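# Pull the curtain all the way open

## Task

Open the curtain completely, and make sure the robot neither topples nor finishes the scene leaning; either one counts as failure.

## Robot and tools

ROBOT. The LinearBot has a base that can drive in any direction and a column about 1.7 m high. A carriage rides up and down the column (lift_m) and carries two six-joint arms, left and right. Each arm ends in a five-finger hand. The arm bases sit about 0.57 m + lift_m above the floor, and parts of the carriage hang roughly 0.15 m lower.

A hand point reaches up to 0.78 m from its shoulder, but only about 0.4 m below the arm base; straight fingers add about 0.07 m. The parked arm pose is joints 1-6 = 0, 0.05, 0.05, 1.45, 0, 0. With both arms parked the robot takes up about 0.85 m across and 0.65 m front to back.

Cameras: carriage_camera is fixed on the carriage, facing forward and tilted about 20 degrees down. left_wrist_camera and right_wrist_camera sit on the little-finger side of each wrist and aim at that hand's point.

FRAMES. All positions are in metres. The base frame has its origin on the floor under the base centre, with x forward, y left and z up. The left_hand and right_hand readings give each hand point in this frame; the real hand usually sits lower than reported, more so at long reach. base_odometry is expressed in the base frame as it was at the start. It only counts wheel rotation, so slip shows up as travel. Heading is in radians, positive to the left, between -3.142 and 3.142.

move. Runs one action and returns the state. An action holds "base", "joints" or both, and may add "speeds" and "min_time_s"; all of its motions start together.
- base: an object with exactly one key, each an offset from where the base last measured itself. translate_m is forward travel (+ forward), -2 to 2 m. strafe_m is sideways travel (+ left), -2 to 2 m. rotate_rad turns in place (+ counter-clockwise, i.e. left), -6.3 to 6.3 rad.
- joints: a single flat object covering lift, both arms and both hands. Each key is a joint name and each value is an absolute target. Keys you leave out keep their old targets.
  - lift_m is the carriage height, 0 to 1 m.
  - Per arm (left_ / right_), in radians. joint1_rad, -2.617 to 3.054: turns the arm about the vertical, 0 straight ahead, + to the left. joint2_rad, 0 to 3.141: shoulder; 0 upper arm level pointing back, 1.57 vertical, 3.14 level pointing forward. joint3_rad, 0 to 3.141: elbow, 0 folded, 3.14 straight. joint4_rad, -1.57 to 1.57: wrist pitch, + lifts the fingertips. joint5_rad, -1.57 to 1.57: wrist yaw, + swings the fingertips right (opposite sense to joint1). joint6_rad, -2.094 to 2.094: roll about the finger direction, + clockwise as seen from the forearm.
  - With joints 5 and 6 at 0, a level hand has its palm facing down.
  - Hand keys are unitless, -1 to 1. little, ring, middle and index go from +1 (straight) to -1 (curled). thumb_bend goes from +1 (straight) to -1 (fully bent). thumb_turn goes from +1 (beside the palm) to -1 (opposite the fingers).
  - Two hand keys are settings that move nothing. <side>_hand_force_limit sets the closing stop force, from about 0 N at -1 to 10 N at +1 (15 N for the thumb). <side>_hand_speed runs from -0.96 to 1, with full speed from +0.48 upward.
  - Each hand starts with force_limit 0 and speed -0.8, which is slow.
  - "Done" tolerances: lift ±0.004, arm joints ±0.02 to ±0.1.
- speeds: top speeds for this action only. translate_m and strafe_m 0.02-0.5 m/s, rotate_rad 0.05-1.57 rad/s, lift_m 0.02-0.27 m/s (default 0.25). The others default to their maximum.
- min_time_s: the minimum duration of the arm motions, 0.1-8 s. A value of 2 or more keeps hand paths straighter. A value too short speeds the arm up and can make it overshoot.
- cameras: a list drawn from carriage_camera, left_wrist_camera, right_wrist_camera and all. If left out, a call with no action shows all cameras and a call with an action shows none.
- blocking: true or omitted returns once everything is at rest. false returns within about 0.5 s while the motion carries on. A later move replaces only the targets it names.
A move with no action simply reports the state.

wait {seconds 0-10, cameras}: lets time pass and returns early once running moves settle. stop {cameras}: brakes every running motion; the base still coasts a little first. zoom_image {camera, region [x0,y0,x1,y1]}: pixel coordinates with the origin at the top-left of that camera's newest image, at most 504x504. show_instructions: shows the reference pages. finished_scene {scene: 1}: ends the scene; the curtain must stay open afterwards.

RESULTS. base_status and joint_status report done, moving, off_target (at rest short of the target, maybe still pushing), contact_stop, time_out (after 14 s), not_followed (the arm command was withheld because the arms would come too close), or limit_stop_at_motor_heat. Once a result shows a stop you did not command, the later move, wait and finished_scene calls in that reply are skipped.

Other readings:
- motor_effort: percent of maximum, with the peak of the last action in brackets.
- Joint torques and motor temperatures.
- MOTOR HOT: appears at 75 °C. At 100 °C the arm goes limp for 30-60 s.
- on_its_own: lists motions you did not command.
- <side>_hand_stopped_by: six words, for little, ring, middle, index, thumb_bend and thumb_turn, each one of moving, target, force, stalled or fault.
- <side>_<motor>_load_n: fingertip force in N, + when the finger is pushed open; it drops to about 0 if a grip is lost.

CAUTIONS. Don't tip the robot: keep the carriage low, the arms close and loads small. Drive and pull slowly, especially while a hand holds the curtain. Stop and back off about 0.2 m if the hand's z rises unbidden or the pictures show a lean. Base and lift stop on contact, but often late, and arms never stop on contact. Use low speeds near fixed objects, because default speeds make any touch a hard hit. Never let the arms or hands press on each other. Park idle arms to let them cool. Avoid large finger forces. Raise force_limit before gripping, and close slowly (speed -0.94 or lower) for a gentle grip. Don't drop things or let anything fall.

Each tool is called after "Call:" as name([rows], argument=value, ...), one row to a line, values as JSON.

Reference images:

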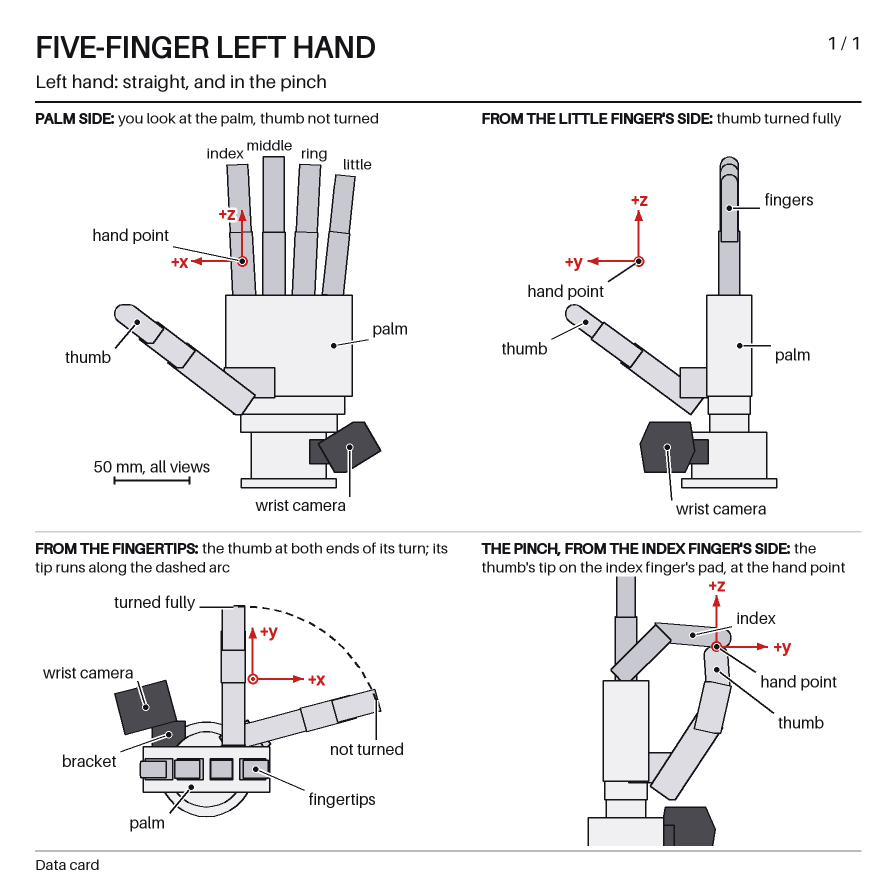

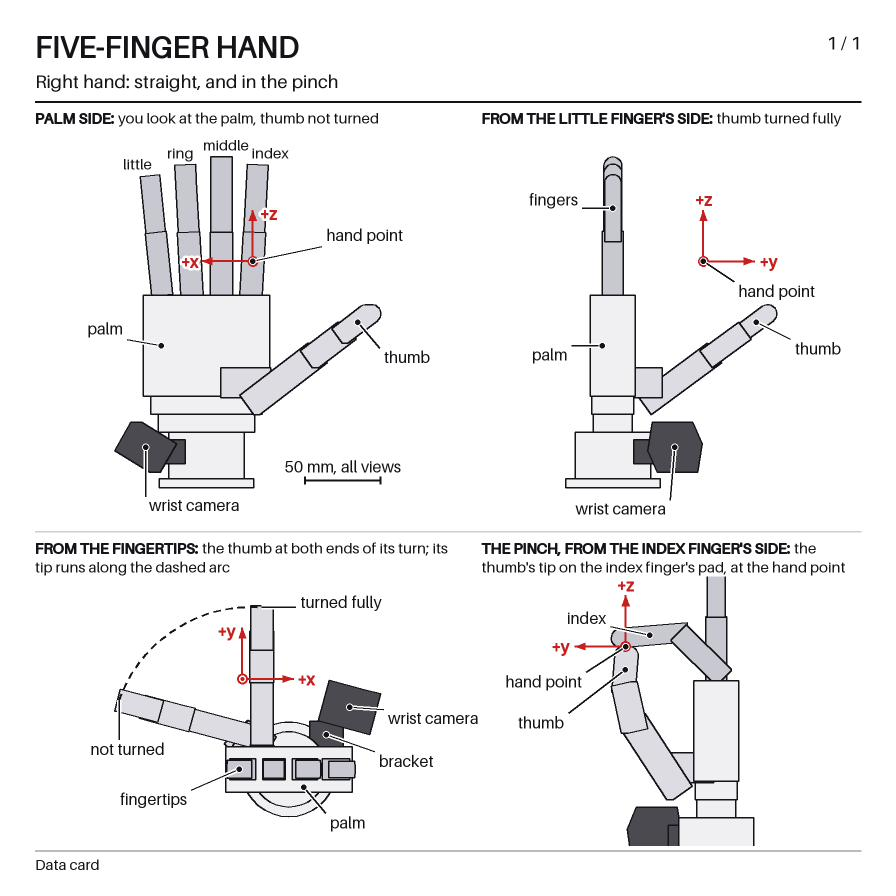

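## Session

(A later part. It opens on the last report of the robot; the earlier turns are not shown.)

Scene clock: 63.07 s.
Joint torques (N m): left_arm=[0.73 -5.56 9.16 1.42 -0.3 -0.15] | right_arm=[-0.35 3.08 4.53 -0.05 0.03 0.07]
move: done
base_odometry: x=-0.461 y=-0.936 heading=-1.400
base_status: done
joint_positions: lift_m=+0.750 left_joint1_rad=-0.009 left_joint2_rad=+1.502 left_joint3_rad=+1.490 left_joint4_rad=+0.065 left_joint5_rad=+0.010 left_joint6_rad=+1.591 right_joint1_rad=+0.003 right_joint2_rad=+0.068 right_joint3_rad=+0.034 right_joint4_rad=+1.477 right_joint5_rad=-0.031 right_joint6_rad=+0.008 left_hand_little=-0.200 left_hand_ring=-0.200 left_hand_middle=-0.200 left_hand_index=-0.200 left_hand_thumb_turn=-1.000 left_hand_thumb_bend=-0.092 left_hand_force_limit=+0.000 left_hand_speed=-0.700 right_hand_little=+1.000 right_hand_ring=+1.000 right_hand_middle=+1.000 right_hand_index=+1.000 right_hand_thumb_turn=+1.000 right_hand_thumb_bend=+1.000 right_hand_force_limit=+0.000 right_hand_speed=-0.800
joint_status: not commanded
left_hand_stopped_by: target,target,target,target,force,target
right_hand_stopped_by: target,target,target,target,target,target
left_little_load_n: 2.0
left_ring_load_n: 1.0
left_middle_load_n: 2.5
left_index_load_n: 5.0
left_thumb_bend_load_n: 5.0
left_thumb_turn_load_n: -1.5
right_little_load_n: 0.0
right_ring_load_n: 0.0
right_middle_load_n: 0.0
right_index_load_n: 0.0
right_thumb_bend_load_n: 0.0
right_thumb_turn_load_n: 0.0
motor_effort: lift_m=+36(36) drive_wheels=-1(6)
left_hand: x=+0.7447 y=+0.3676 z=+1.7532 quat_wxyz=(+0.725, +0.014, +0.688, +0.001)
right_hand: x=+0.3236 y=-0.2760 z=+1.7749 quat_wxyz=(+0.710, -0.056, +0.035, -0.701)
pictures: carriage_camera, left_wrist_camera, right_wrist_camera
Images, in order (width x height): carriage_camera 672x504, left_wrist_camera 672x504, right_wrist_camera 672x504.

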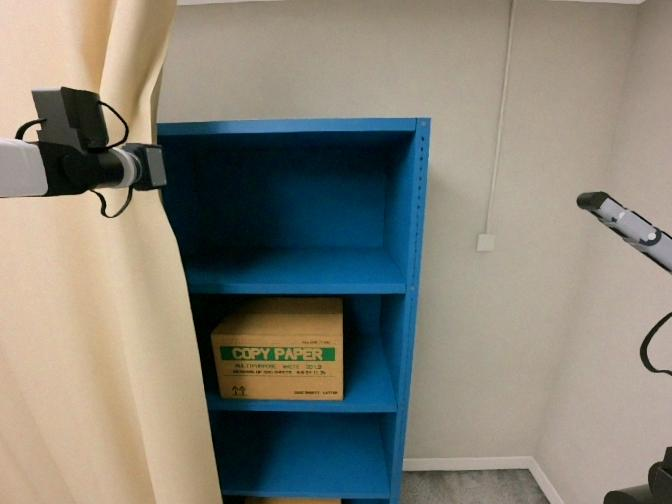

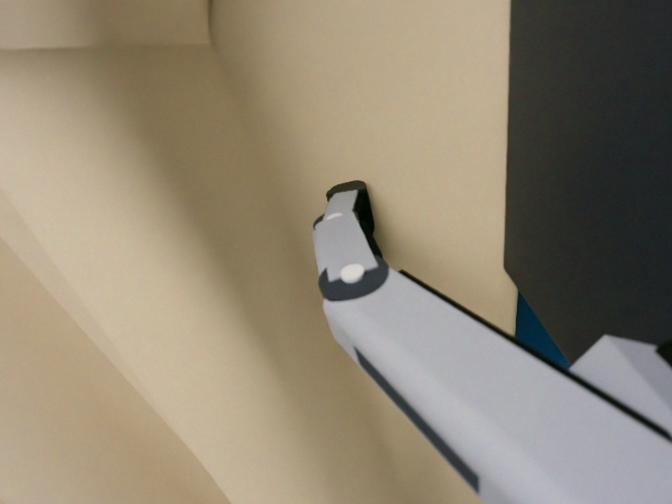

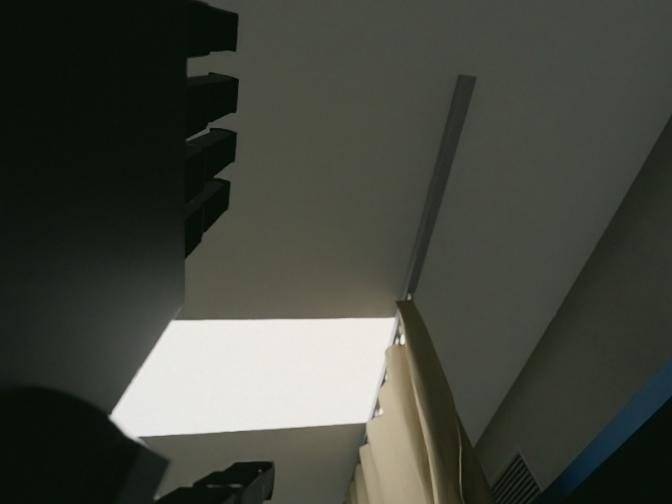

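Call:
move(base={"strafe_m": 0.4}, speeds={"strafe_m": 0.15}, cameras=["all"])

Scene clock: 66.87 s.
Joint torques (N m): left_arm=[1.47 -5.53 8.42 1.17 -0.7 -0.28] | right_arm=[-0.35 3.04 4.53 -0.06 0 0.07]
move: done
base_odometry: x=-0.067 y=-0.868 heading=-1.400
base_status: done
joint_positions: lift_m=+0.750 left_joint1_rad=-0.018 left_joint2_rad=+1.502 left_joint3_rad=+1.498 left_joint4_rad=+0.090 left_joint5_rad=+0.044 left_joint6_rad=+1.603 right_joint1_rad=+0.003 right_joint2_rad=+0.068 right_joint3_rad=+0.034 right_joint4_rad=+1.477 right_joint5_rad=-0.031 right_joint6_rad=+0.008 left_hand_little=-0.200 left_hand_ring=-0.200 left_hand_middle=-0.200 left_hand_index=-0.200 left_hand_thumb_turn=-1.000 left_hand_thumb_bend=-0.092 left_hand_force_limit=+0.000 left_hand_speed=-0.700 right_hand_little=+1.000 right_hand_ring=+1.000 right_hand_middle=+1.000 right_hand_index=+1.000 right_hand_thumb_turn=+1.000 right_hand_thumb_bend=+1.000 right_hand_force_limit=+0.000 right_hand_speed=-0.800
joint_status: not commanded
left_hand_stopped_by: target,target,target,target,force,target
right_hand_stopped_by: target,target,target,target,target,target
left_little_load_n: 3.5
left_ring_load_n: 1.5
left_middle_load_n: 2.5
left_index_load_n: 5.0
left_thumb_bend_load_n: 5.0
left_thumb_turn_load_n: -1.5
right_little_load_n: 0.0
right_ring_load_n: 0.0
right_middle_load_n: 0.0
right_index_load_n: 0.0
right_thumb_bend_load_n: 0.0
right_thumb_turn_load_n: 0.0
motor_effort: lift_m=+35(36) drive_wheels=-1(6)
left_hand: x=+0.7468 y=+0.3568 z=+1.7647 quat_wxyz=(+0.737, +0.033, +0.675, -0.010)
right_hand: x=+0.3236 y=-0.2760 z=+1.7749 quat_wxyz=(+0.710, -0.056, +0.035, -0.701)
pictures: carriage_camera, left_wrist_camera, right_wrist_camera
Images, in order (width x height): carriage_camera 672x504, left_wrist_camera 672x504, right_wrist_camera 672x504.

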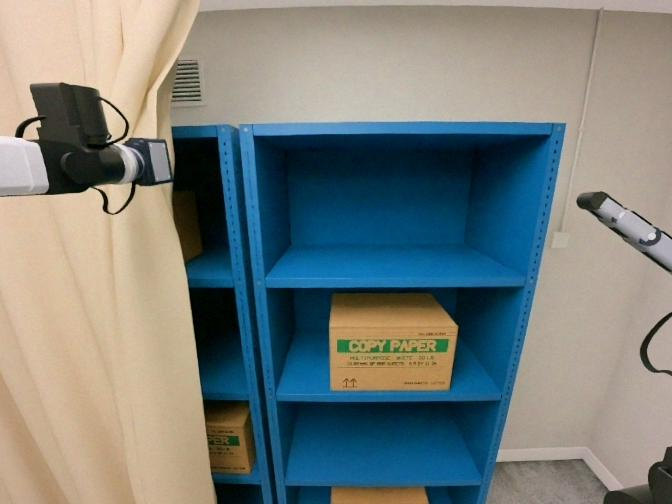

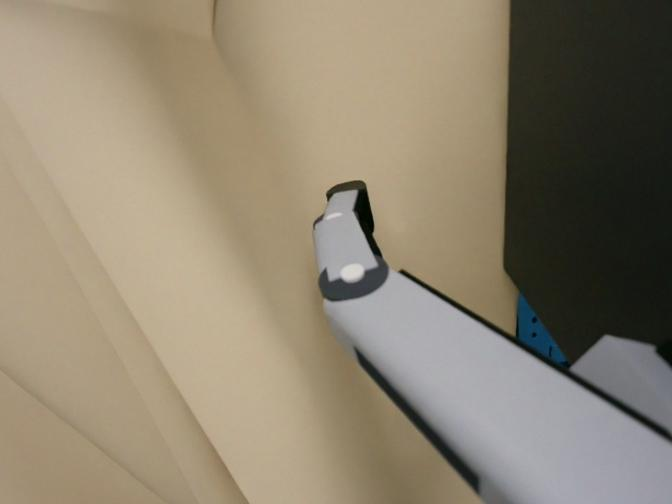

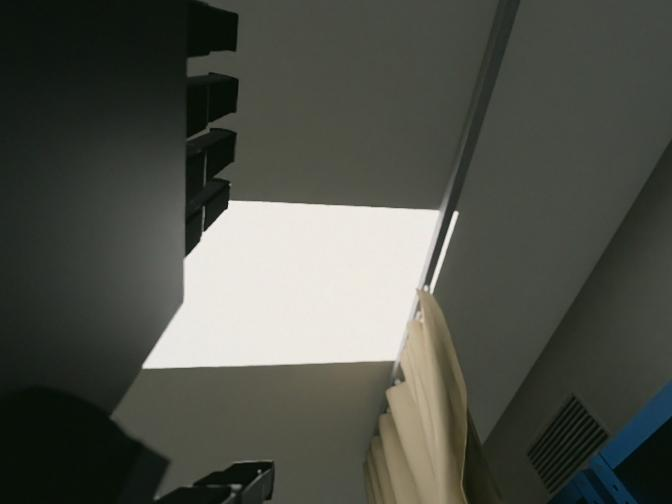

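Call:
move(base={"strafe_m": 0.4}, speeds={"strafe_m": 0.15}, cameras=["all"])

Scene clock: 70.77 s.
Joint torques (N m): left_arm=[2.54 -5.24 7.49 1.01 -1.29 -0.39] | right_arm=[-0.4 2.99 4.56 -0.07 0.02 0.07]
move: done
base_odometry: x=+0.327 y=-0.800 heading=-1.400
base_status: done
joint_positions: lift_m=+0.750 left_joint1_rad=-0.031 left_joint2_rad=+1.500 left_joint3_rad=+1.507 left_joint4_rad=+0.106 left_joint5_rad=+0.094 left_joint6_rad=+1.614 right_joint1_rad=+0.003 right_joint2_rad=+0.068 right_joint3_rad=+0.034 right_joint4_rad=+1.477 right_joint5_rad=-0.031 right_joint6_rad=+0.008 left_hand_little=-0.199 left_hand_ring=-0.200 left_hand_middle=-0.199 left_hand_index=-0.200 left_hand_thumb_turn=-1.000 left_hand_thumb_bend=-0.092 left_hand_force_limit=+0.000 left_hand_speed=-0.700 right_hand_little=+1.000 right_hand_ring=+1.000 right_hand_middle=+1.000 right_hand_index=+1.000 right_hand_thumb_turn=+1.000 right_hand_thumb_bend=+1.000 right_hand_force_limit=+0.000 right_hand_speed=-0.800
joint_status: not commanded
left_hand_stopped_by: target,target,target,target,force,target
right_hand_stopped_by: target,target,target,target,target,target
left_little_load_n: 6.0
left_ring_load_n: 4.0
left_middle_load_n: 6.0
left_index_load_n: 5.0
left_thumb_bend_load_n: 6.5
left_thumb_turn_load_n: -2.0
right_little_load_n: 0.0
right_ring_load_n: 0.0
right_middle_load_n: 0.0
right_index_load_n: 0.0
right_thumb_bend_load_n: 0.0
right_thumb_turn_load_n: 0.0
motor_effort: lift_m=+36(36) drive_wheels=-1(5)
left_hand: x=+0.7479 y=+0.3402 z=+1.7761 quat_wxyz=(+0.745, +0.060, +0.663, -0.027)
right_hand: x=+0.3236 y=-0.2760 z=+1.7749 quat_wxyz=(+0.710, -0.056, +0.035, -0.701)
pictures: carriage_camera, left_wrist_camera, right_wrist_camera
Images, in order (width x height): carriage_camera 672x504, left_wrist_camera 672x504, right_wrist_camera 672x504.

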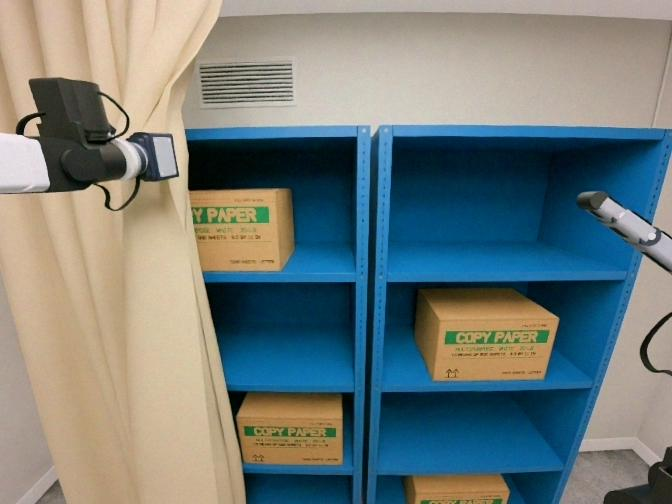

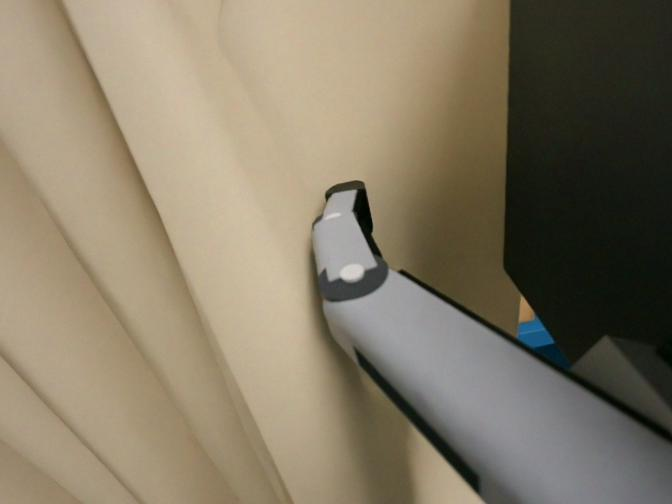

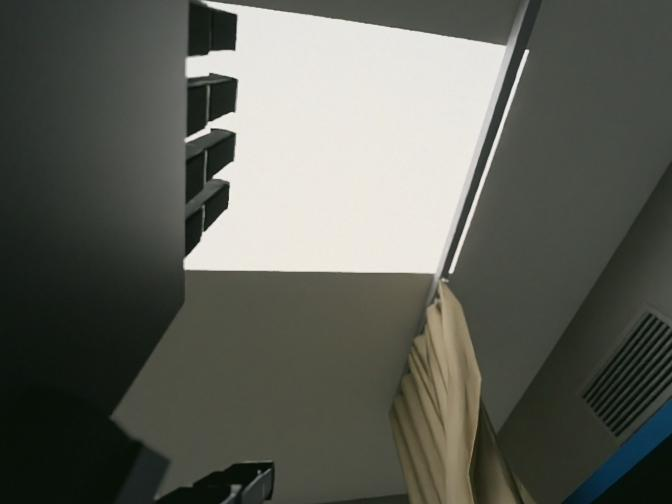

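Call:
move(base={"strafe_m": 0.25}, speeds={"strafe_m": 0.12}, cameras=["all"])

Scene clock: 73.80 s.
Joint torques (N m): left_arm=[3.37 -4.6 6.8 0.73 -1.66 -0.48] | right_arm=[-0.35 3.06 4.55 -0.06 0.02 0.07]
move: done
base_odometry: x=+0.573 y=-0.758 heading=-1.400
base_status: done
joint_positions: lift_m=+0.750 left_joint1_rad=-0.041 left_joint2_rad=+1.492 left_joint3_rad=+1.513 left_joint4_rad=+0.136 left_joint5_rad=+0.126 left_joint6_rad=+1.623 right_joint1_rad=+0.002 right_joint2_rad=+0.068 right_joint3_rad=+0.034 right_joint4_rad=+1.477 right_joint5_rad=-0.031 right_joint6_rad=+0.008 left_hand_little=-0.199 left_hand_ring=-0.199 left_hand_middle=-0.199 left_hand_index=-0.199 left_hand_thumb_turn=-1.000 left_hand_thumb_bend=-0.092 left_hand_force_limit=+0.000 left_hand_speed=-0.700 right_hand_little=+1.000 right_hand_ring=+1.000 right_hand_middle=+1.000 right_hand_index=+1.000 right_hand_thumb_turn=+1.000 right_hand_thumb_bend=+1.000 right_hand_force_limit=+0.000 right_hand_speed=-0.800
joint_status: not commanded
left_hand_stopped_by: target,target,target,target,force,target
right_hand_stopped_by: target,target,target,target,target,target
left_little_load_n: 6.5
left_ring_load_n: 5.5
left_middle_load_n: 8.5
left_index_load_n: 7.0
left_thumb_bend_load_n: 9.0
left_thumb_turn_load_n: -3.0
right_little_load_n: 0.0
right_ring_load_n: 0.0
right_middle_load_n: 0.0
right_index_load_n: 0.0
right_thumb_bend_load_n: 0.0
right_thumb_turn_load_n: 0.0
motor_effort: lift_m=+36(36) drive_wheels=-1(7)
left_hand: x=+0.7458 y=+0.3291 z=+1.7922 quat_wxyz=(+0.759, +0.078, +0.645, -0.037)
right_hand: x=+0.3236 y=-0.2761 z=+1.7749 quat_wxyz=(+0.710, -0.056, +0.035, -0.701)
pictures: carriage_camera, left_wrist_camera, right_wrist_camera
Images, in order (width x height): carriage_camera 672x504, left_wrist_camera 672x504, right_wrist_camera 672x504.

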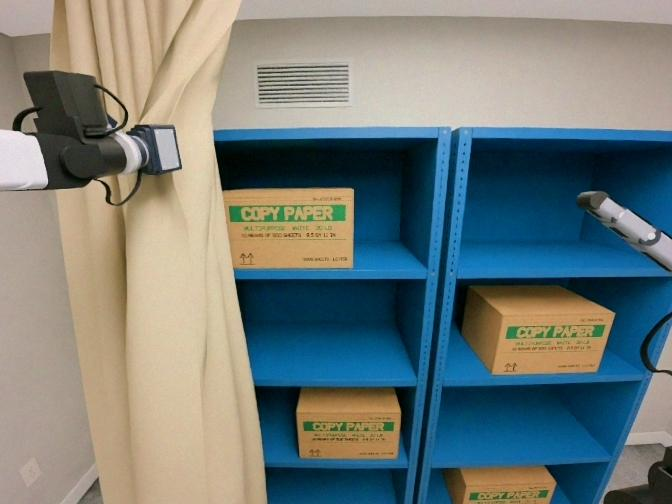

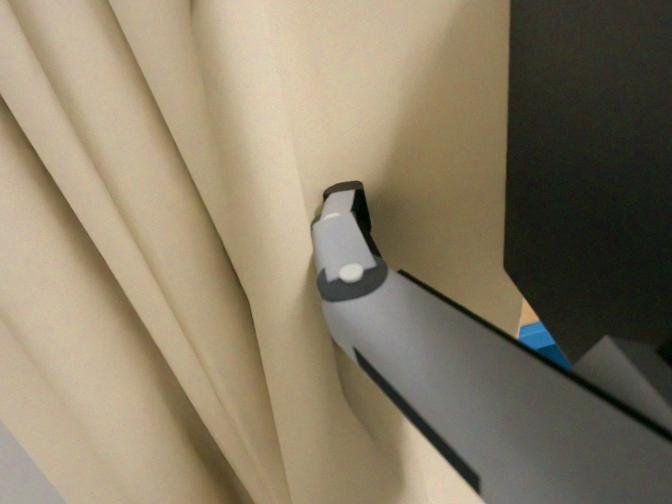

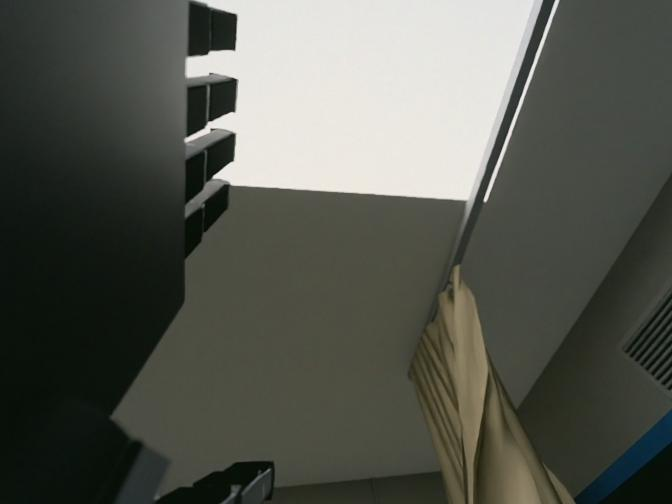

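Call:
move(base={"strafe_m": 0.15}, speeds={"strafe_m": 0.1}, cameras=["all"])

Scene clock: 76.23 s.
Joint torques (N m): left_arm=[5.29 -4.55 5.6 0.45 -2.5 -0.59] | right_arm=[-0.34 3.03 4.55 -0.06 0.02 0.08]
move: done
base_odometry: x=+0.721 y=-0.732 heading=-1.400
base_status: done
joint_positions: lift_m=+0.750 left_joint1_rad=-0.064 left_joint2_rad=+1.492 left_joint3_rad=+1.525 left_joint4_rad=+0.163 left_joint5_rad=+0.197 left_joint6_rad=+1.633 right_joint1_rad=+0.003 right_joint2_rad=+0.068 right_joint3_rad=+0.034 right_joint4_rad=+1.477 right_joint5_rad=-0.031 right_joint6_rad=+0.008 left_hand_little=-0.199 left_hand_ring=-0.199 left_hand_middle=-0.199 left_hand_index=-0.199 left_hand_thumb_turn=-1.000 left_hand_thumb_bend=-0.092 left_hand_force_limit=+0.000 left_hand_speed=-0.700 right_hand_little=+1.000 right_hand_ring=+1.000 right_hand_middle=+1.000 right_hand_index=+1.000 right_hand_thumb_turn=+1.000 right_hand_thumb_bend=+1.000 right_hand_force_limit=+0.000 right_hand_speed=-0.800
joint_status: not commanded
left_hand_stopped_by: target,target,target,target,force,target
right_hand_stopped_by: target,target,target,target,target,target
left_little_load_n: 7.5
left_ring_load_n: 8.5
left_middle_load_n: 11.5
left_index_load_n: 7.0
left_thumb_bend_load_n: 11.0
left_thumb_turn_load_n: -3.5
right_little_load_n: 0.0
right_ring_load_n: 0.0
right_middle_load_n: 0.0
right_index_load_n: 0.0
right_thumb_bend_load_n: 0.0
right_thumb_turn_load_n: 0.0
motor_effort: lift_m=+36(36) drive_wheels=+0(7)
left_hand: x=+0.7455 y=+0.3029 z=+1.8070 quat_wxyz=(+0.769, +0.116, +0.625, -0.063)
right_hand: x=+0.3236 y=-0.2760 z=+1.7749 quat_wxyz=(+0.710, -0.056, +0.035, -0.701)
pictures: carriage_camera, left_wrist_camera, right_wrist_camera
Images, in order (width x height): carriage_camera 672x504, left_wrist_camera 672x504, right_wrist_camera 672x504.

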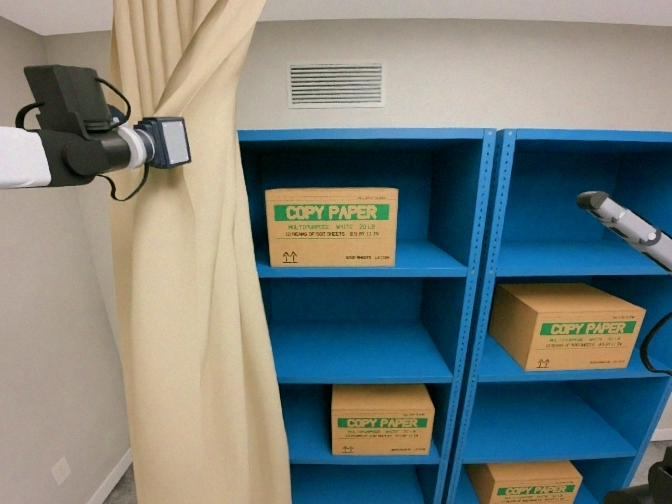

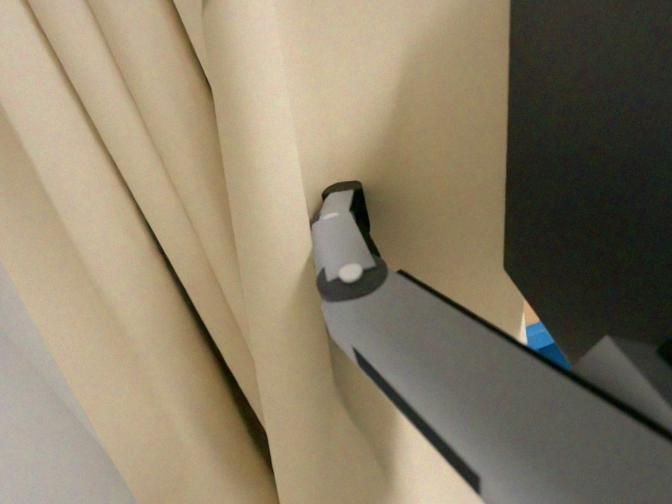

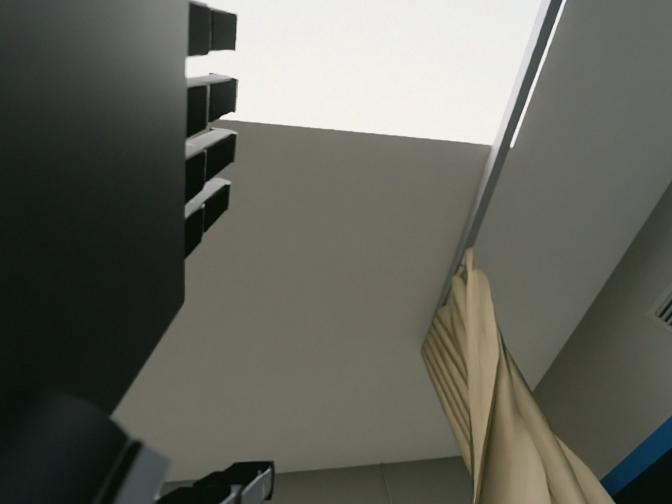

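Call:
zoom_image(camera="right_wrist_camera", region=[380, 200, 560, 400])

Call:
zoom_image(camera="carriage_camera", region=[0, 0, 330, 250])

Scaled by 2.520 from the camera's image (finer frame: 960x720).

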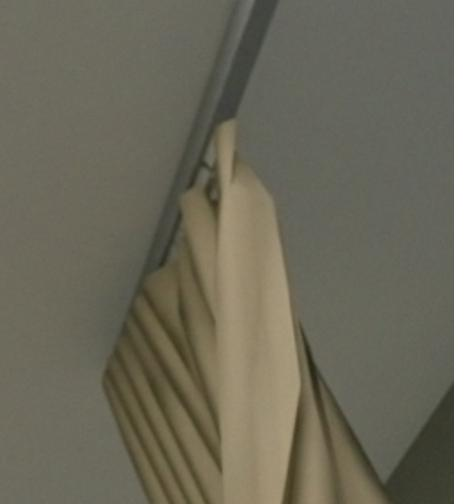

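Scaled by 1.527 from the camera's image (finer frame: 960x720).

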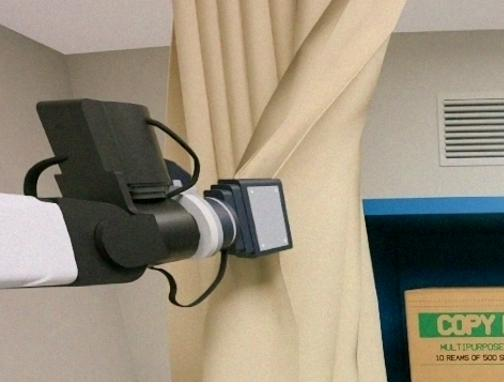

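Call:
move(base={"strafe_m": 0.1}, speeds={"strafe_m": 0.08}, cameras=["carriage_camera", "right_wrist_camera"])

Call:
zoom_image(camera="right_wrist_camera", region=[380, 200, 560, 400])

Scene clock: 78.70 s.
Joint torques (N m): left_arm=[8.06 -4.46 3.79 0.02 -3.66 -0.73] | right_arm=[-0.44 3.08 4.56 -0.06 0.01 0.08]
move: done
base_odometry: x=+0.820 y=-0.715 heading=-1.401
base_status: done
joint_positions: lift_m=+0.750 left_joint1_rad=-0.098 left_joint2_rad=+1.492 left_joint3_rad=+1.542 left_joint4_rad=+0.204 left_joint5_rad=+0.292 left_joint6_rad=+1.645 right_joint1_rad=+0.003 right_joint2_rad=+0.068 right_joint3_rad=+0.034 right_joint4_rad=+1.477 right_joint5_rad=-0.031 right_joint6_rad=+0.008 left_hand_little=-0.199 left_hand_ring=-0.199 left_hand_middle=-0.198 left_hand_index=-0.199 left_hand_thumb_turn=-1.000 left_hand_thumb_bend=-0.091 left_hand_force_limit=+0.000 left_hand_speed=-0.700 right_hand_little=+1.000 right_hand_ring=+1.000 right_hand_middle=+1.000 right_hand_index=+1.000 right_hand_thumb_turn=+1.000 right_hand_thumb_bend=+1.000 right_hand_force_limit=+0.000 right_hand_speed=-0.800
joint_status: not commanded
left_hand_stopped_by: target,target,target,target,force,target
right_hand_stopped_by: target,target,target,target,target,target
left_little_load_n: 9.5
left_ring_load_n: 12.0
left_middle_load_n: 14.5
left_index_load_n: 7.0
left_thumb_bend_load_n: 12.0
left_thumb_turn_load_n: -4.5
right_little_load_n: 0.0
right_ring_load_n: 0.0
right_middle_load_n: 0.0
right_index_load_n: 0.0
right_thumb_bend_load_n: 0.0
right_thumb_turn_load_n: 0.0
motor_effort: lift_m=+36(36) drive_wheels=+2(6)
left_hand: x=+0.7409 y=+0.2665 z=+1.8279 quat_wxyz=(+0.781, +0.167, +0.593, -0.098)
right_hand: x=+0.3236 y=-0.2760 z=+1.7749 quat_wxyz=(+0.710, -0.056, +0.035, -0.701)
Images, in order (width x height): carriage_camera 672x504, right_wrist_camera 672x504.

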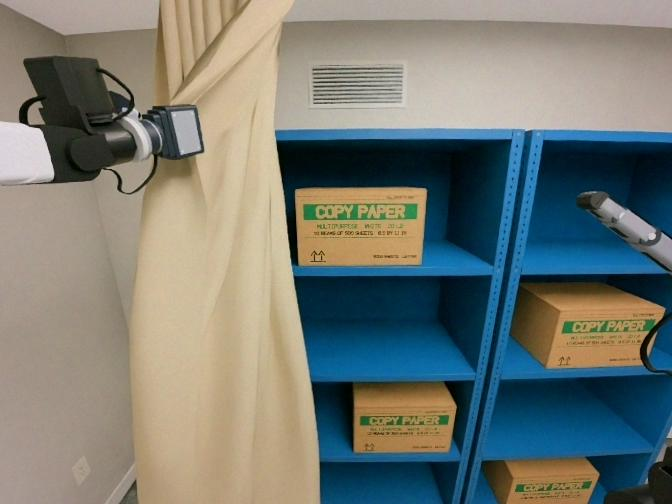

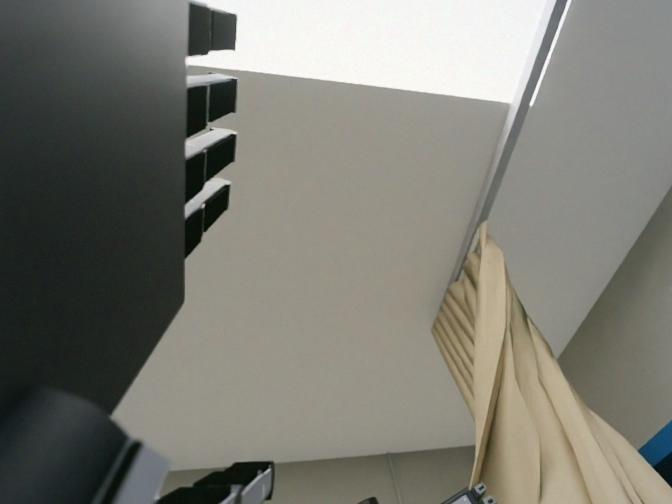

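Scaled by 2.520 from the camera's image (finer frame: 960x720).

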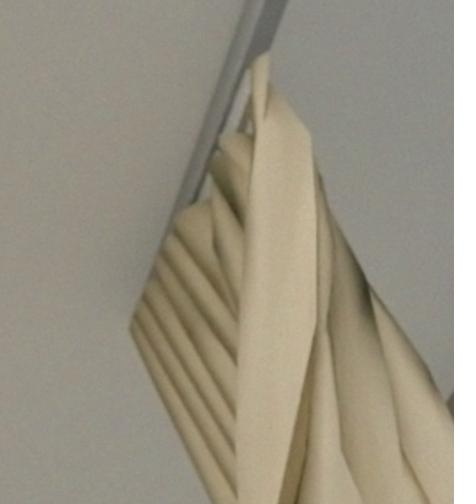

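Call:
move(base={"strafe_m": -0.12}, speeds={"strafe_m": 0.08}, cameras=["carriage_camera", "right_wrist_camera"])

Call:
zoom_image(camera="right_wrist_camera", region=[380, 200, 560, 400])

Scene clock: 82.00 s.
Joint torques (N m): left_arm=[4.23 -4.51 4.52 0.75 -1.82 -0.52] | right_arm=[-0.43 3.06 4.55 -0.08 0.02 0.07]
move: done
base_odometry: x=+0.701 y=-0.735 heading=-1.401
base_status: done
joint_positions: lift_m=+0.750 left_joint1_rad=-0.052 left_joint2_rad=+1.492 left_joint3_rad=+1.536 left_joint4_rad=+0.131 left_joint5_rad=+0.139 left_joint6_rad=+1.626 right_joint1_rad=+0.003 right_joint2_rad=+0.068 right_joint3_rad=+0.034 right_joint4_rad=+1.477 right_joint5_rad=-0.031 right_joint6_rad=+0.008 left_hand_little=-0.199 left_hand_ring=-0.199 left_hand_middle=-0.198 left_hand_index=-0.199 left_hand_thumb_turn=-1.000 left_hand_thumb_bend=-0.091 left_hand_force_limit=+0.000 left_hand_speed=-0.700 right_hand_little=+1.000 right_hand_ring=+1.000 right_hand_middle=+1.000 right_hand_index=+1.000 right_hand_thumb_turn=+1.000 right_hand_thumb_bend=+1.000 right_hand_force_limit=+0.000 right_hand_speed=-0.800
joint_status: not commanded
left_hand_stopped_by: target,target,target,target,force,target
right_hand_stopped_by: target,target,target,target,target,target
left_little_load_n: 6.0
left_ring_load_n: 6.0
left_middle_load_n: 10.0
left_index_load_n: 7.5
left_thumb_bend_load_n: 10.0
left_thumb_turn_load_n: -3.0
right_little_load_n: 0.0
right_ring_load_n: 0.0
right_middle_load_n: 0.0
right_index_load_n: 0.0
right_thumb_bend_load_n: 0.0
right_thumb_turn_load_n: 0.0
motor_effort: lift_m=+36(36) drive_wheels=+0(7)
left_hand: x=+0.7444 y=+0.3208 z=+1.8030 quat_wxyz=(+0.764, +0.088, +0.637, -0.043)
right_hand: x=+0.3236 y=-0.2760 z=+1.7749 quat_wxyz=(+0.710, -0.056, +0.035, -0.701)
Images, in order (width x height): carriage_camera 672x504, right_wrist_camera 672x504.

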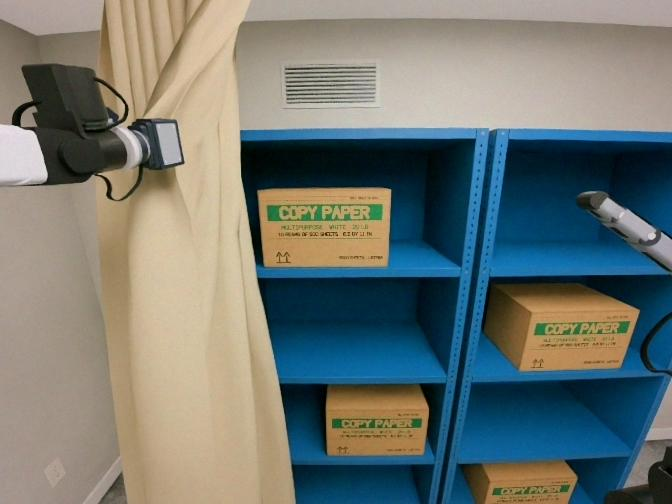

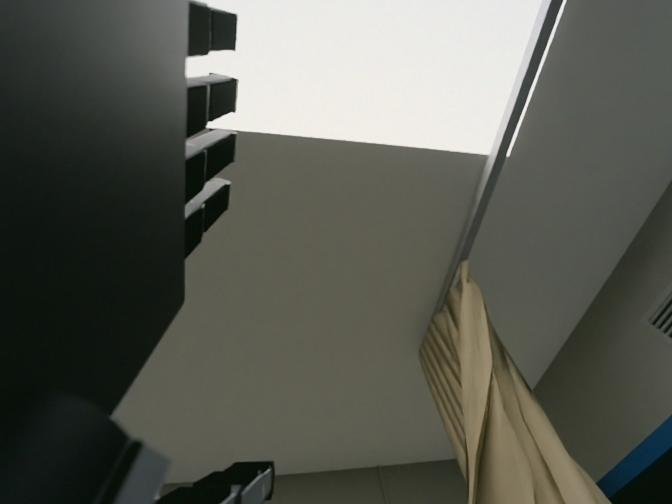

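Scaled by 2.520 from the camera's image (finer frame: 960x720).

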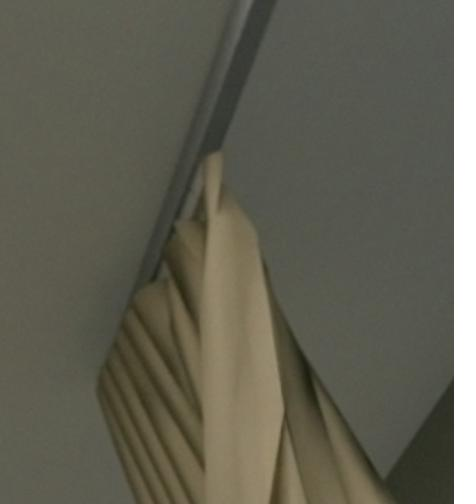

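Call:
move(base={"strafe_m": -0.1}, speeds={"strafe_m": 0.08})

Call:
move(joints={"left_hand_thumb_bend": 1, "left_hand_little": 1, "left_hand_ring": 1, "left_hand_middle": 1, "left_hand_index": 1}, cameras=["all"])

Call:
zoom_image(camera="right_wrist_camera", region=[380, 200, 560, 400])

Scene clock: 84.27 s.
Joint torques (N m): left_arm=[1.81 -4.59 5.68 1.31 -0.81 -0.26] | right_arm=[-0.4 3.04 4.57 -0.05 0.03 0.07]
move: done
base_odometry: x=+0.603 y=-0.752 heading=-1.401
base_status: done
joint_positions: lift_m=+0.750 left_joint1_rad=-0.022 left_joint2_rad=+1.492 left_joint3_rad=+1.525 left_joint4_rad=+0.075 left_joint5_rad=+0.054 left_joint6_rad=+1.601 right_joint1_rad=+0.003 right_joint2_rad=+0.068 right_joint3_rad=+0.034 right_joint4_rad=+1.477 right_joint5_rad=-0.031 right_joint6_rad=+0.008 left_hand_little=-0.199 left_hand_ring=-0.199 left_hand_middle=-0.199 left_hand_index=-0.199 left_hand_thumb_turn=-1.000 left_hand_thumb_bend=-0.091 left_hand_force_limit=+0.000 left_hand_speed=-0.700 right_hand_little=+1.000 right_hand_ring=+1.000 right_hand_middle=+1.000 right_hand_index=+1.000 right_hand_thumb_turn=+1.000 right_hand_thumb_bend=+1.000 right_hand_force_limit=+0.000 right_hand_speed=-0.800
joint_status: not commanded
left_hand_stopped_by: target,target,target,target,force,target
right_hand_stopped_by: target,target,target,target,target,target
left_little_load_n: 4.5
left_ring_load_n: 3.0
left_middle_load_n: 5.5
left_index_load_n: 6.0
left_thumb_bend_load_n: 6.5
left_thumb_turn_load_n: -2.5
right_little_load_n: 0.0
right_ring_load_n: 0.0
right_middle_load_n: 0.0
right_index_load_n: 0.0
right_thumb_bend_load_n: 0.0
right_thumb_turn_load_n: 0.0
motor_effort: lift_m=+36(36) drive_wheels=-3(8)
left_hand: x=+0.7424 y=+0.3527 z=+1.7797 quat_wxyz=(+0.744, +0.038, +0.667, -0.015)
right_hand: x=+0.3236 y=-0.2760 z=+1.7749 quat_wxyz=(+0.710, -0.056, +0.035, -0.701)
pictures: none

Scene clock: 87.30 s.
Joint torques (N m): left_arm=[0.75 -4.66 6.65 1.97 -0.27 0] | right_arm=[-0.39 3.06 4.53 -0.06 0.02 0.07]
move: done
base_odometry: x=+0.603 y=-0.752 heading=-1.401
base_status: not commanded
joint_positions: lift_m=+0.750 left_joint1_rad=-0.010 left_joint2_rad=+1.492 left_joint3_rad=+1.515 left_joint4_rad=+0.006 left_joint5_rad=+0.008 left_joint6_rad=+1.576 right_joint1_rad=+0.003 right_joint2_rad=+0.068 right_joint3_rad=+0.034 right_joint4_rad=+1.477 right_joint5_rad=-0.031 right_joint6_rad=+0.008 left_hand_little=+1.000 left_hand_ring=+1.000 left_hand_middle=+1.000 left_hand_index=+1.000 left_hand_thumb_turn=-1.000 left_hand_thumb_bend=+1.000 left_hand_force_limit=+0.000 left_hand_speed=-0.700 right_hand_little=+1.000 right_hand_ring=+1.000 right_hand_middle=+1.000 right_hand_index=+1.000 right_hand_thumb_turn=+1.000 right_hand_thumb_bend=+1.000 right_hand_force_limit=+0.000 right_hand_speed=-0.800
joint_status: all done
left_hand_stopped_by: target,target,target,target,target,target
right_hand_stopped_by: target,target,target,target,target,target
left_little_load_n: 0.0
left_ring_load_n: -0.5
left_middle_load_n: 0.0
left_index_load_n: 0.0
left_thumb_bend_load_n: 0.0
left_thumb_turn_load_n: 0.5
right_little_load_n: 0.0
right_ring_load_n: 0.0
right_middle_load_n: 0.0
right_index_load_n: 0.0
right_thumb_bend_load_n: 0.0
right_thumb_turn_load_n: 0.0
motor_effort: lift_m=+36(36) drive_wheels=-3(3)
left_hand: x=+0.7393 y=+0.3675 z=+1.7546 quat_wxyz=(+0.718, +0.008, +0.696, -0.005)
right_hand: x=+0.3236 y=-0.2760 z=+1.7749 quat_wxyz=(+0.710, -0.056, +0.035, -0.701)
pictures: carriage_camera, left_wrist_camera, right_wrist_camera
Images, in order (width x height): carriage_camera 672x504, left_wrist_camera 672x504, right_wrist_camera 672x504.

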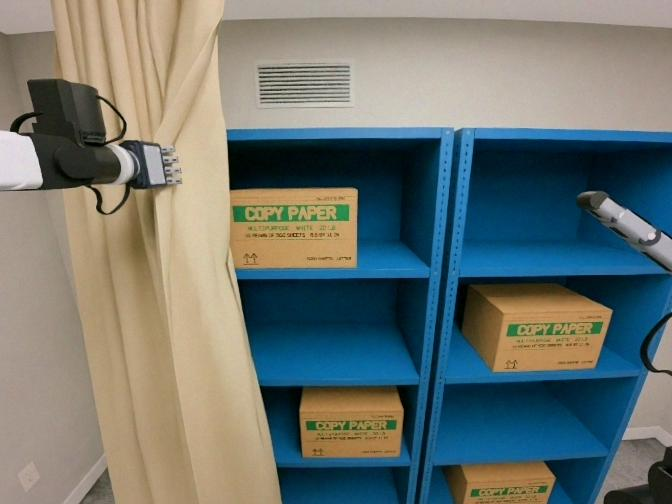

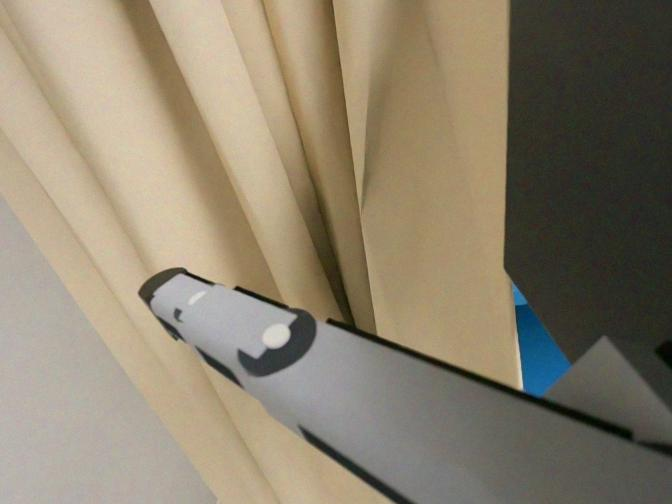

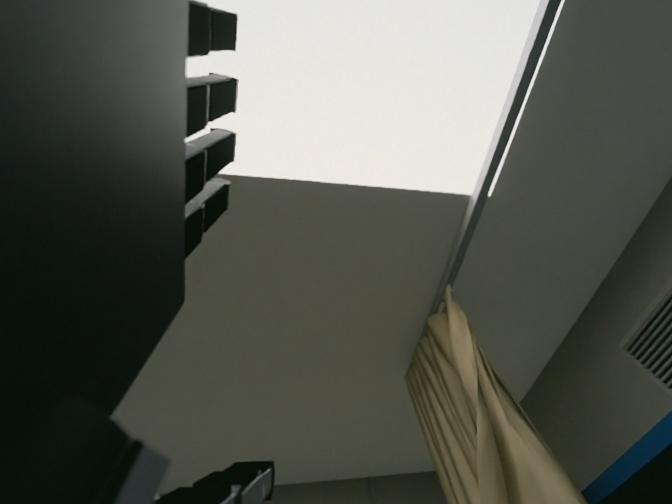

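Scaled by 2.520 from the camera's image (finer frame: 960x720).

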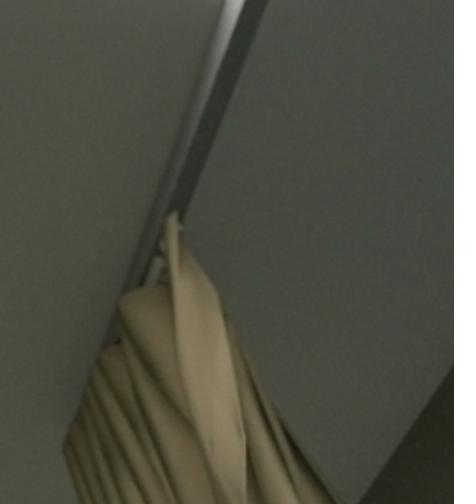

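Call:
move(base={"strafe_m": -0.08}, speeds={"strafe_m": 0.12})

Call:
move(joints={"lift_m": 1.0}, speeds={"lift_m": 0.12}, cameras=["all"])

Scene clock: 89.57 s.
Joint torques (N m): left_arm=[0.54 -4.7 6.65 1.97 -0.17 0] | right_arm=[-0.42 3.02 4.56 -0.05 0.02 0.08]
move: done
base_odometry: x=+0.524 y=-0.765 heading=-1.401
base_status: done
joint_positions: lift_m=+0.750 left_joint1_rad=-0.006 left_joint2_rad=+1.492 left_joint3_rad=+1.515 left_joint4_rad=+0.006 left_joint5_rad=-0.001 left_joint6_rad=+1.576 right_joint1_rad=+0.003 right_joint2_rad=+0.068 right_joint3_rad=+0.034 right_joint4_rad=+1.477 right_joint5_rad=-0.031 right_joint6_rad=+0.008 left_hand_little=+1.000 left_hand_ring=+1.000 left_hand_middle=+1.000 left_hand_index=+1.000 left_hand_thumb_turn=-1.000 left_hand_thumb_bend=+1.000 left_hand_force_limit=+0.000 left_hand_speed=-0.700 right_hand_little=+1.000 right_hand_ring=+1.000 right_hand_middle=+1.000 right_hand_index=+1.000 right_hand_thumb_turn=+1.000 right_hand_thumb_bend=+1.000 right_hand_force_limit=+0.000 right_hand_speed=-0.800
joint_status: not commanded
left_hand_stopped_by: target,target,target,target,target,target
right_hand_stopped_by: target,target,target,target,target,target
left_little_load_n: 0.0
left_ring_load_n: 0.0
left_middle_load_n: 0.5
left_index_load_n: 0.0
left_thumb_bend_load_n: 0.0
left_thumb_turn_load_n: 0.0
right_little_load_n: 0.0
right_ring_load_n: 0.0
right_middle_load_n: 0.0
right_index_load_n: 0.0
right_thumb_bend_load_n: 0.0
right_thumb_turn_load_n: 0.0
motor_effort: lift_m=+36(36) drive_wheels=-2(6)
left_hand: x=+0.7386 y=+0.3708 z=+1.7545 quat_wxyz=(+0.718, +0.004, +0.696, +0.000)
right_hand: x=+0.3236 y=-0.2760 z=+1.7749 quat_wxyz=(+0.710, -0.056, +0.035, -0.701)
pictures: none

Scene clock: 92.07 s.
Joint torques (N m): left_arm=[0.49 -5.14 7.47 2.09 -0.16 0] | right_arm=[-0.43 3.03 4.53 -0.05 0.03 0.07]
move: done
base_odometry: x=+0.524 y=-0.765 heading=-1.401
base_status: not commanded
joint_positions: lift_m=+1.000 left_joint1_rad=-0.006 left_joint2_rad=+1.497 left_joint3_rad=+1.508 left_joint4_rad=-0.005 left_joint5_rad=-0.001 left_joint6_rad=+1.576 right_joint1_rad=+0.003 right_joint2_rad=+0.068 right_joint3_rad=+0.034 right_joint4_rad=+1.477 right_joint5_rad=-0.031 right_joint6_rad=+0.008 left_hand_little=+1.000 left_hand_ring=+1.000 left_hand_middle=+1.000 left_hand_index=+1.000 left_hand_thumb_turn=-1.000 left_hand_thumb_bend=+1.000 left_hand_force_limit=+0.000 left_hand_speed=-0.700 right_hand_little=+1.000 right_hand_ring=+1.000 right_hand_middle=+1.000 right_hand_index=+1.000 right_hand_thumb_turn=+1.000 right_hand_thumb_bend=+1.000 right_hand_force_limit=+0.000 right_hand_speed=-0.800
joint_status: all done
left_hand_stopped_by: target,target,target,target,target,target
right_hand_stopped_by: target,target,target,target,target,target
left_little_load_n: 0.0
left_ring_load_n: 0.0
left_middle_load_n: 0.0
left_index_load_n: 0.0
left_thumb_bend_load_n: 0.0
left_thumb_turn_load_n: 0.5
right_little_load_n: 0.0
right_ring_load_n: 0.0
right_middle_load_n: 0.0
right_index_load_n: 0.0
right_thumb_bend_load_n: 0.0
right_thumb_turn_load_n: 0.0
motor_effort: lift_m=+36(44) drive_wheels=-2(2)
left_hand: x=+0.7399 y=+0.3709 z=+1.9953 quat_wxyz=(+0.709, +0.003, +0.705, +0.000)
right_hand: x=+0.3236 y=-0.2760 z=+2.0248 quat_wxyz=(+0.710, -0.056, +0.035, -0.701)
pictures: carriage_camera, left_wrist_camera, right_wrist_camera
Images, in order (width x height): carriage_camera 672x504, left_wrist_camera 672x504, right_wrist_camera 672x504.

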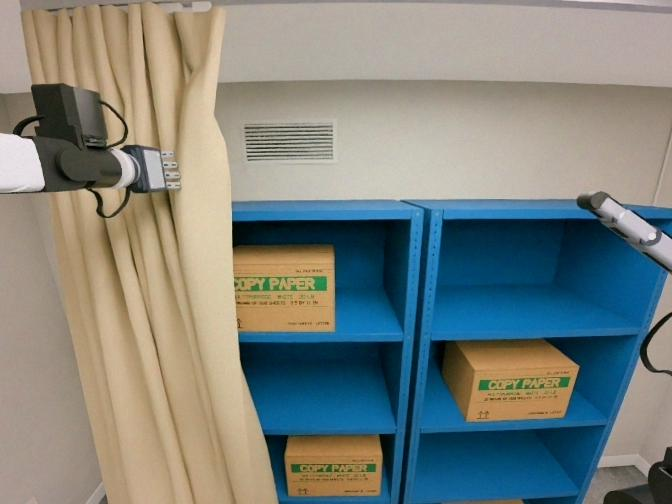

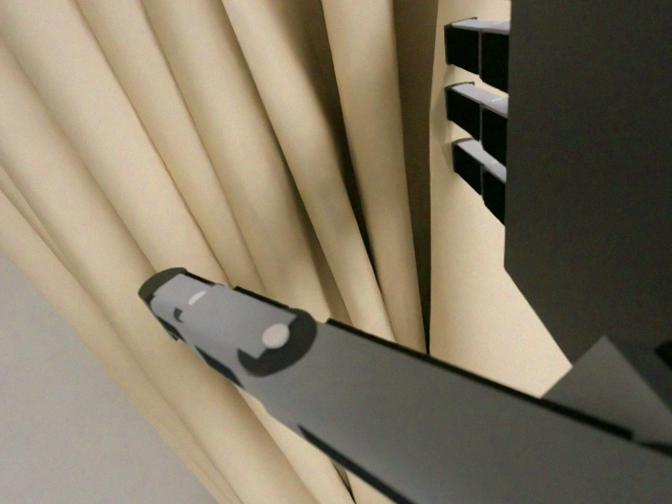

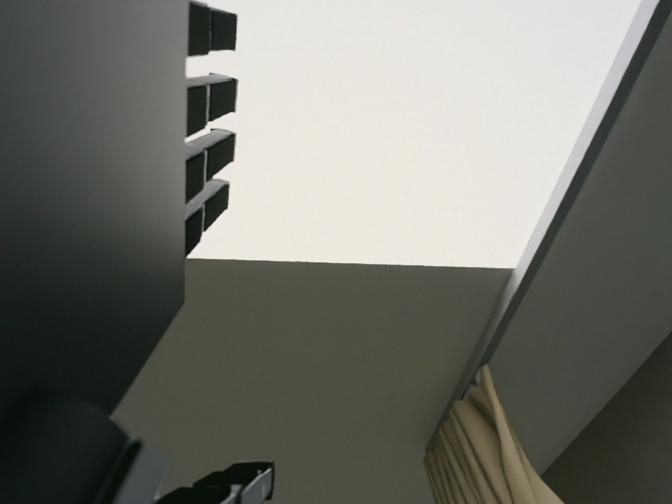

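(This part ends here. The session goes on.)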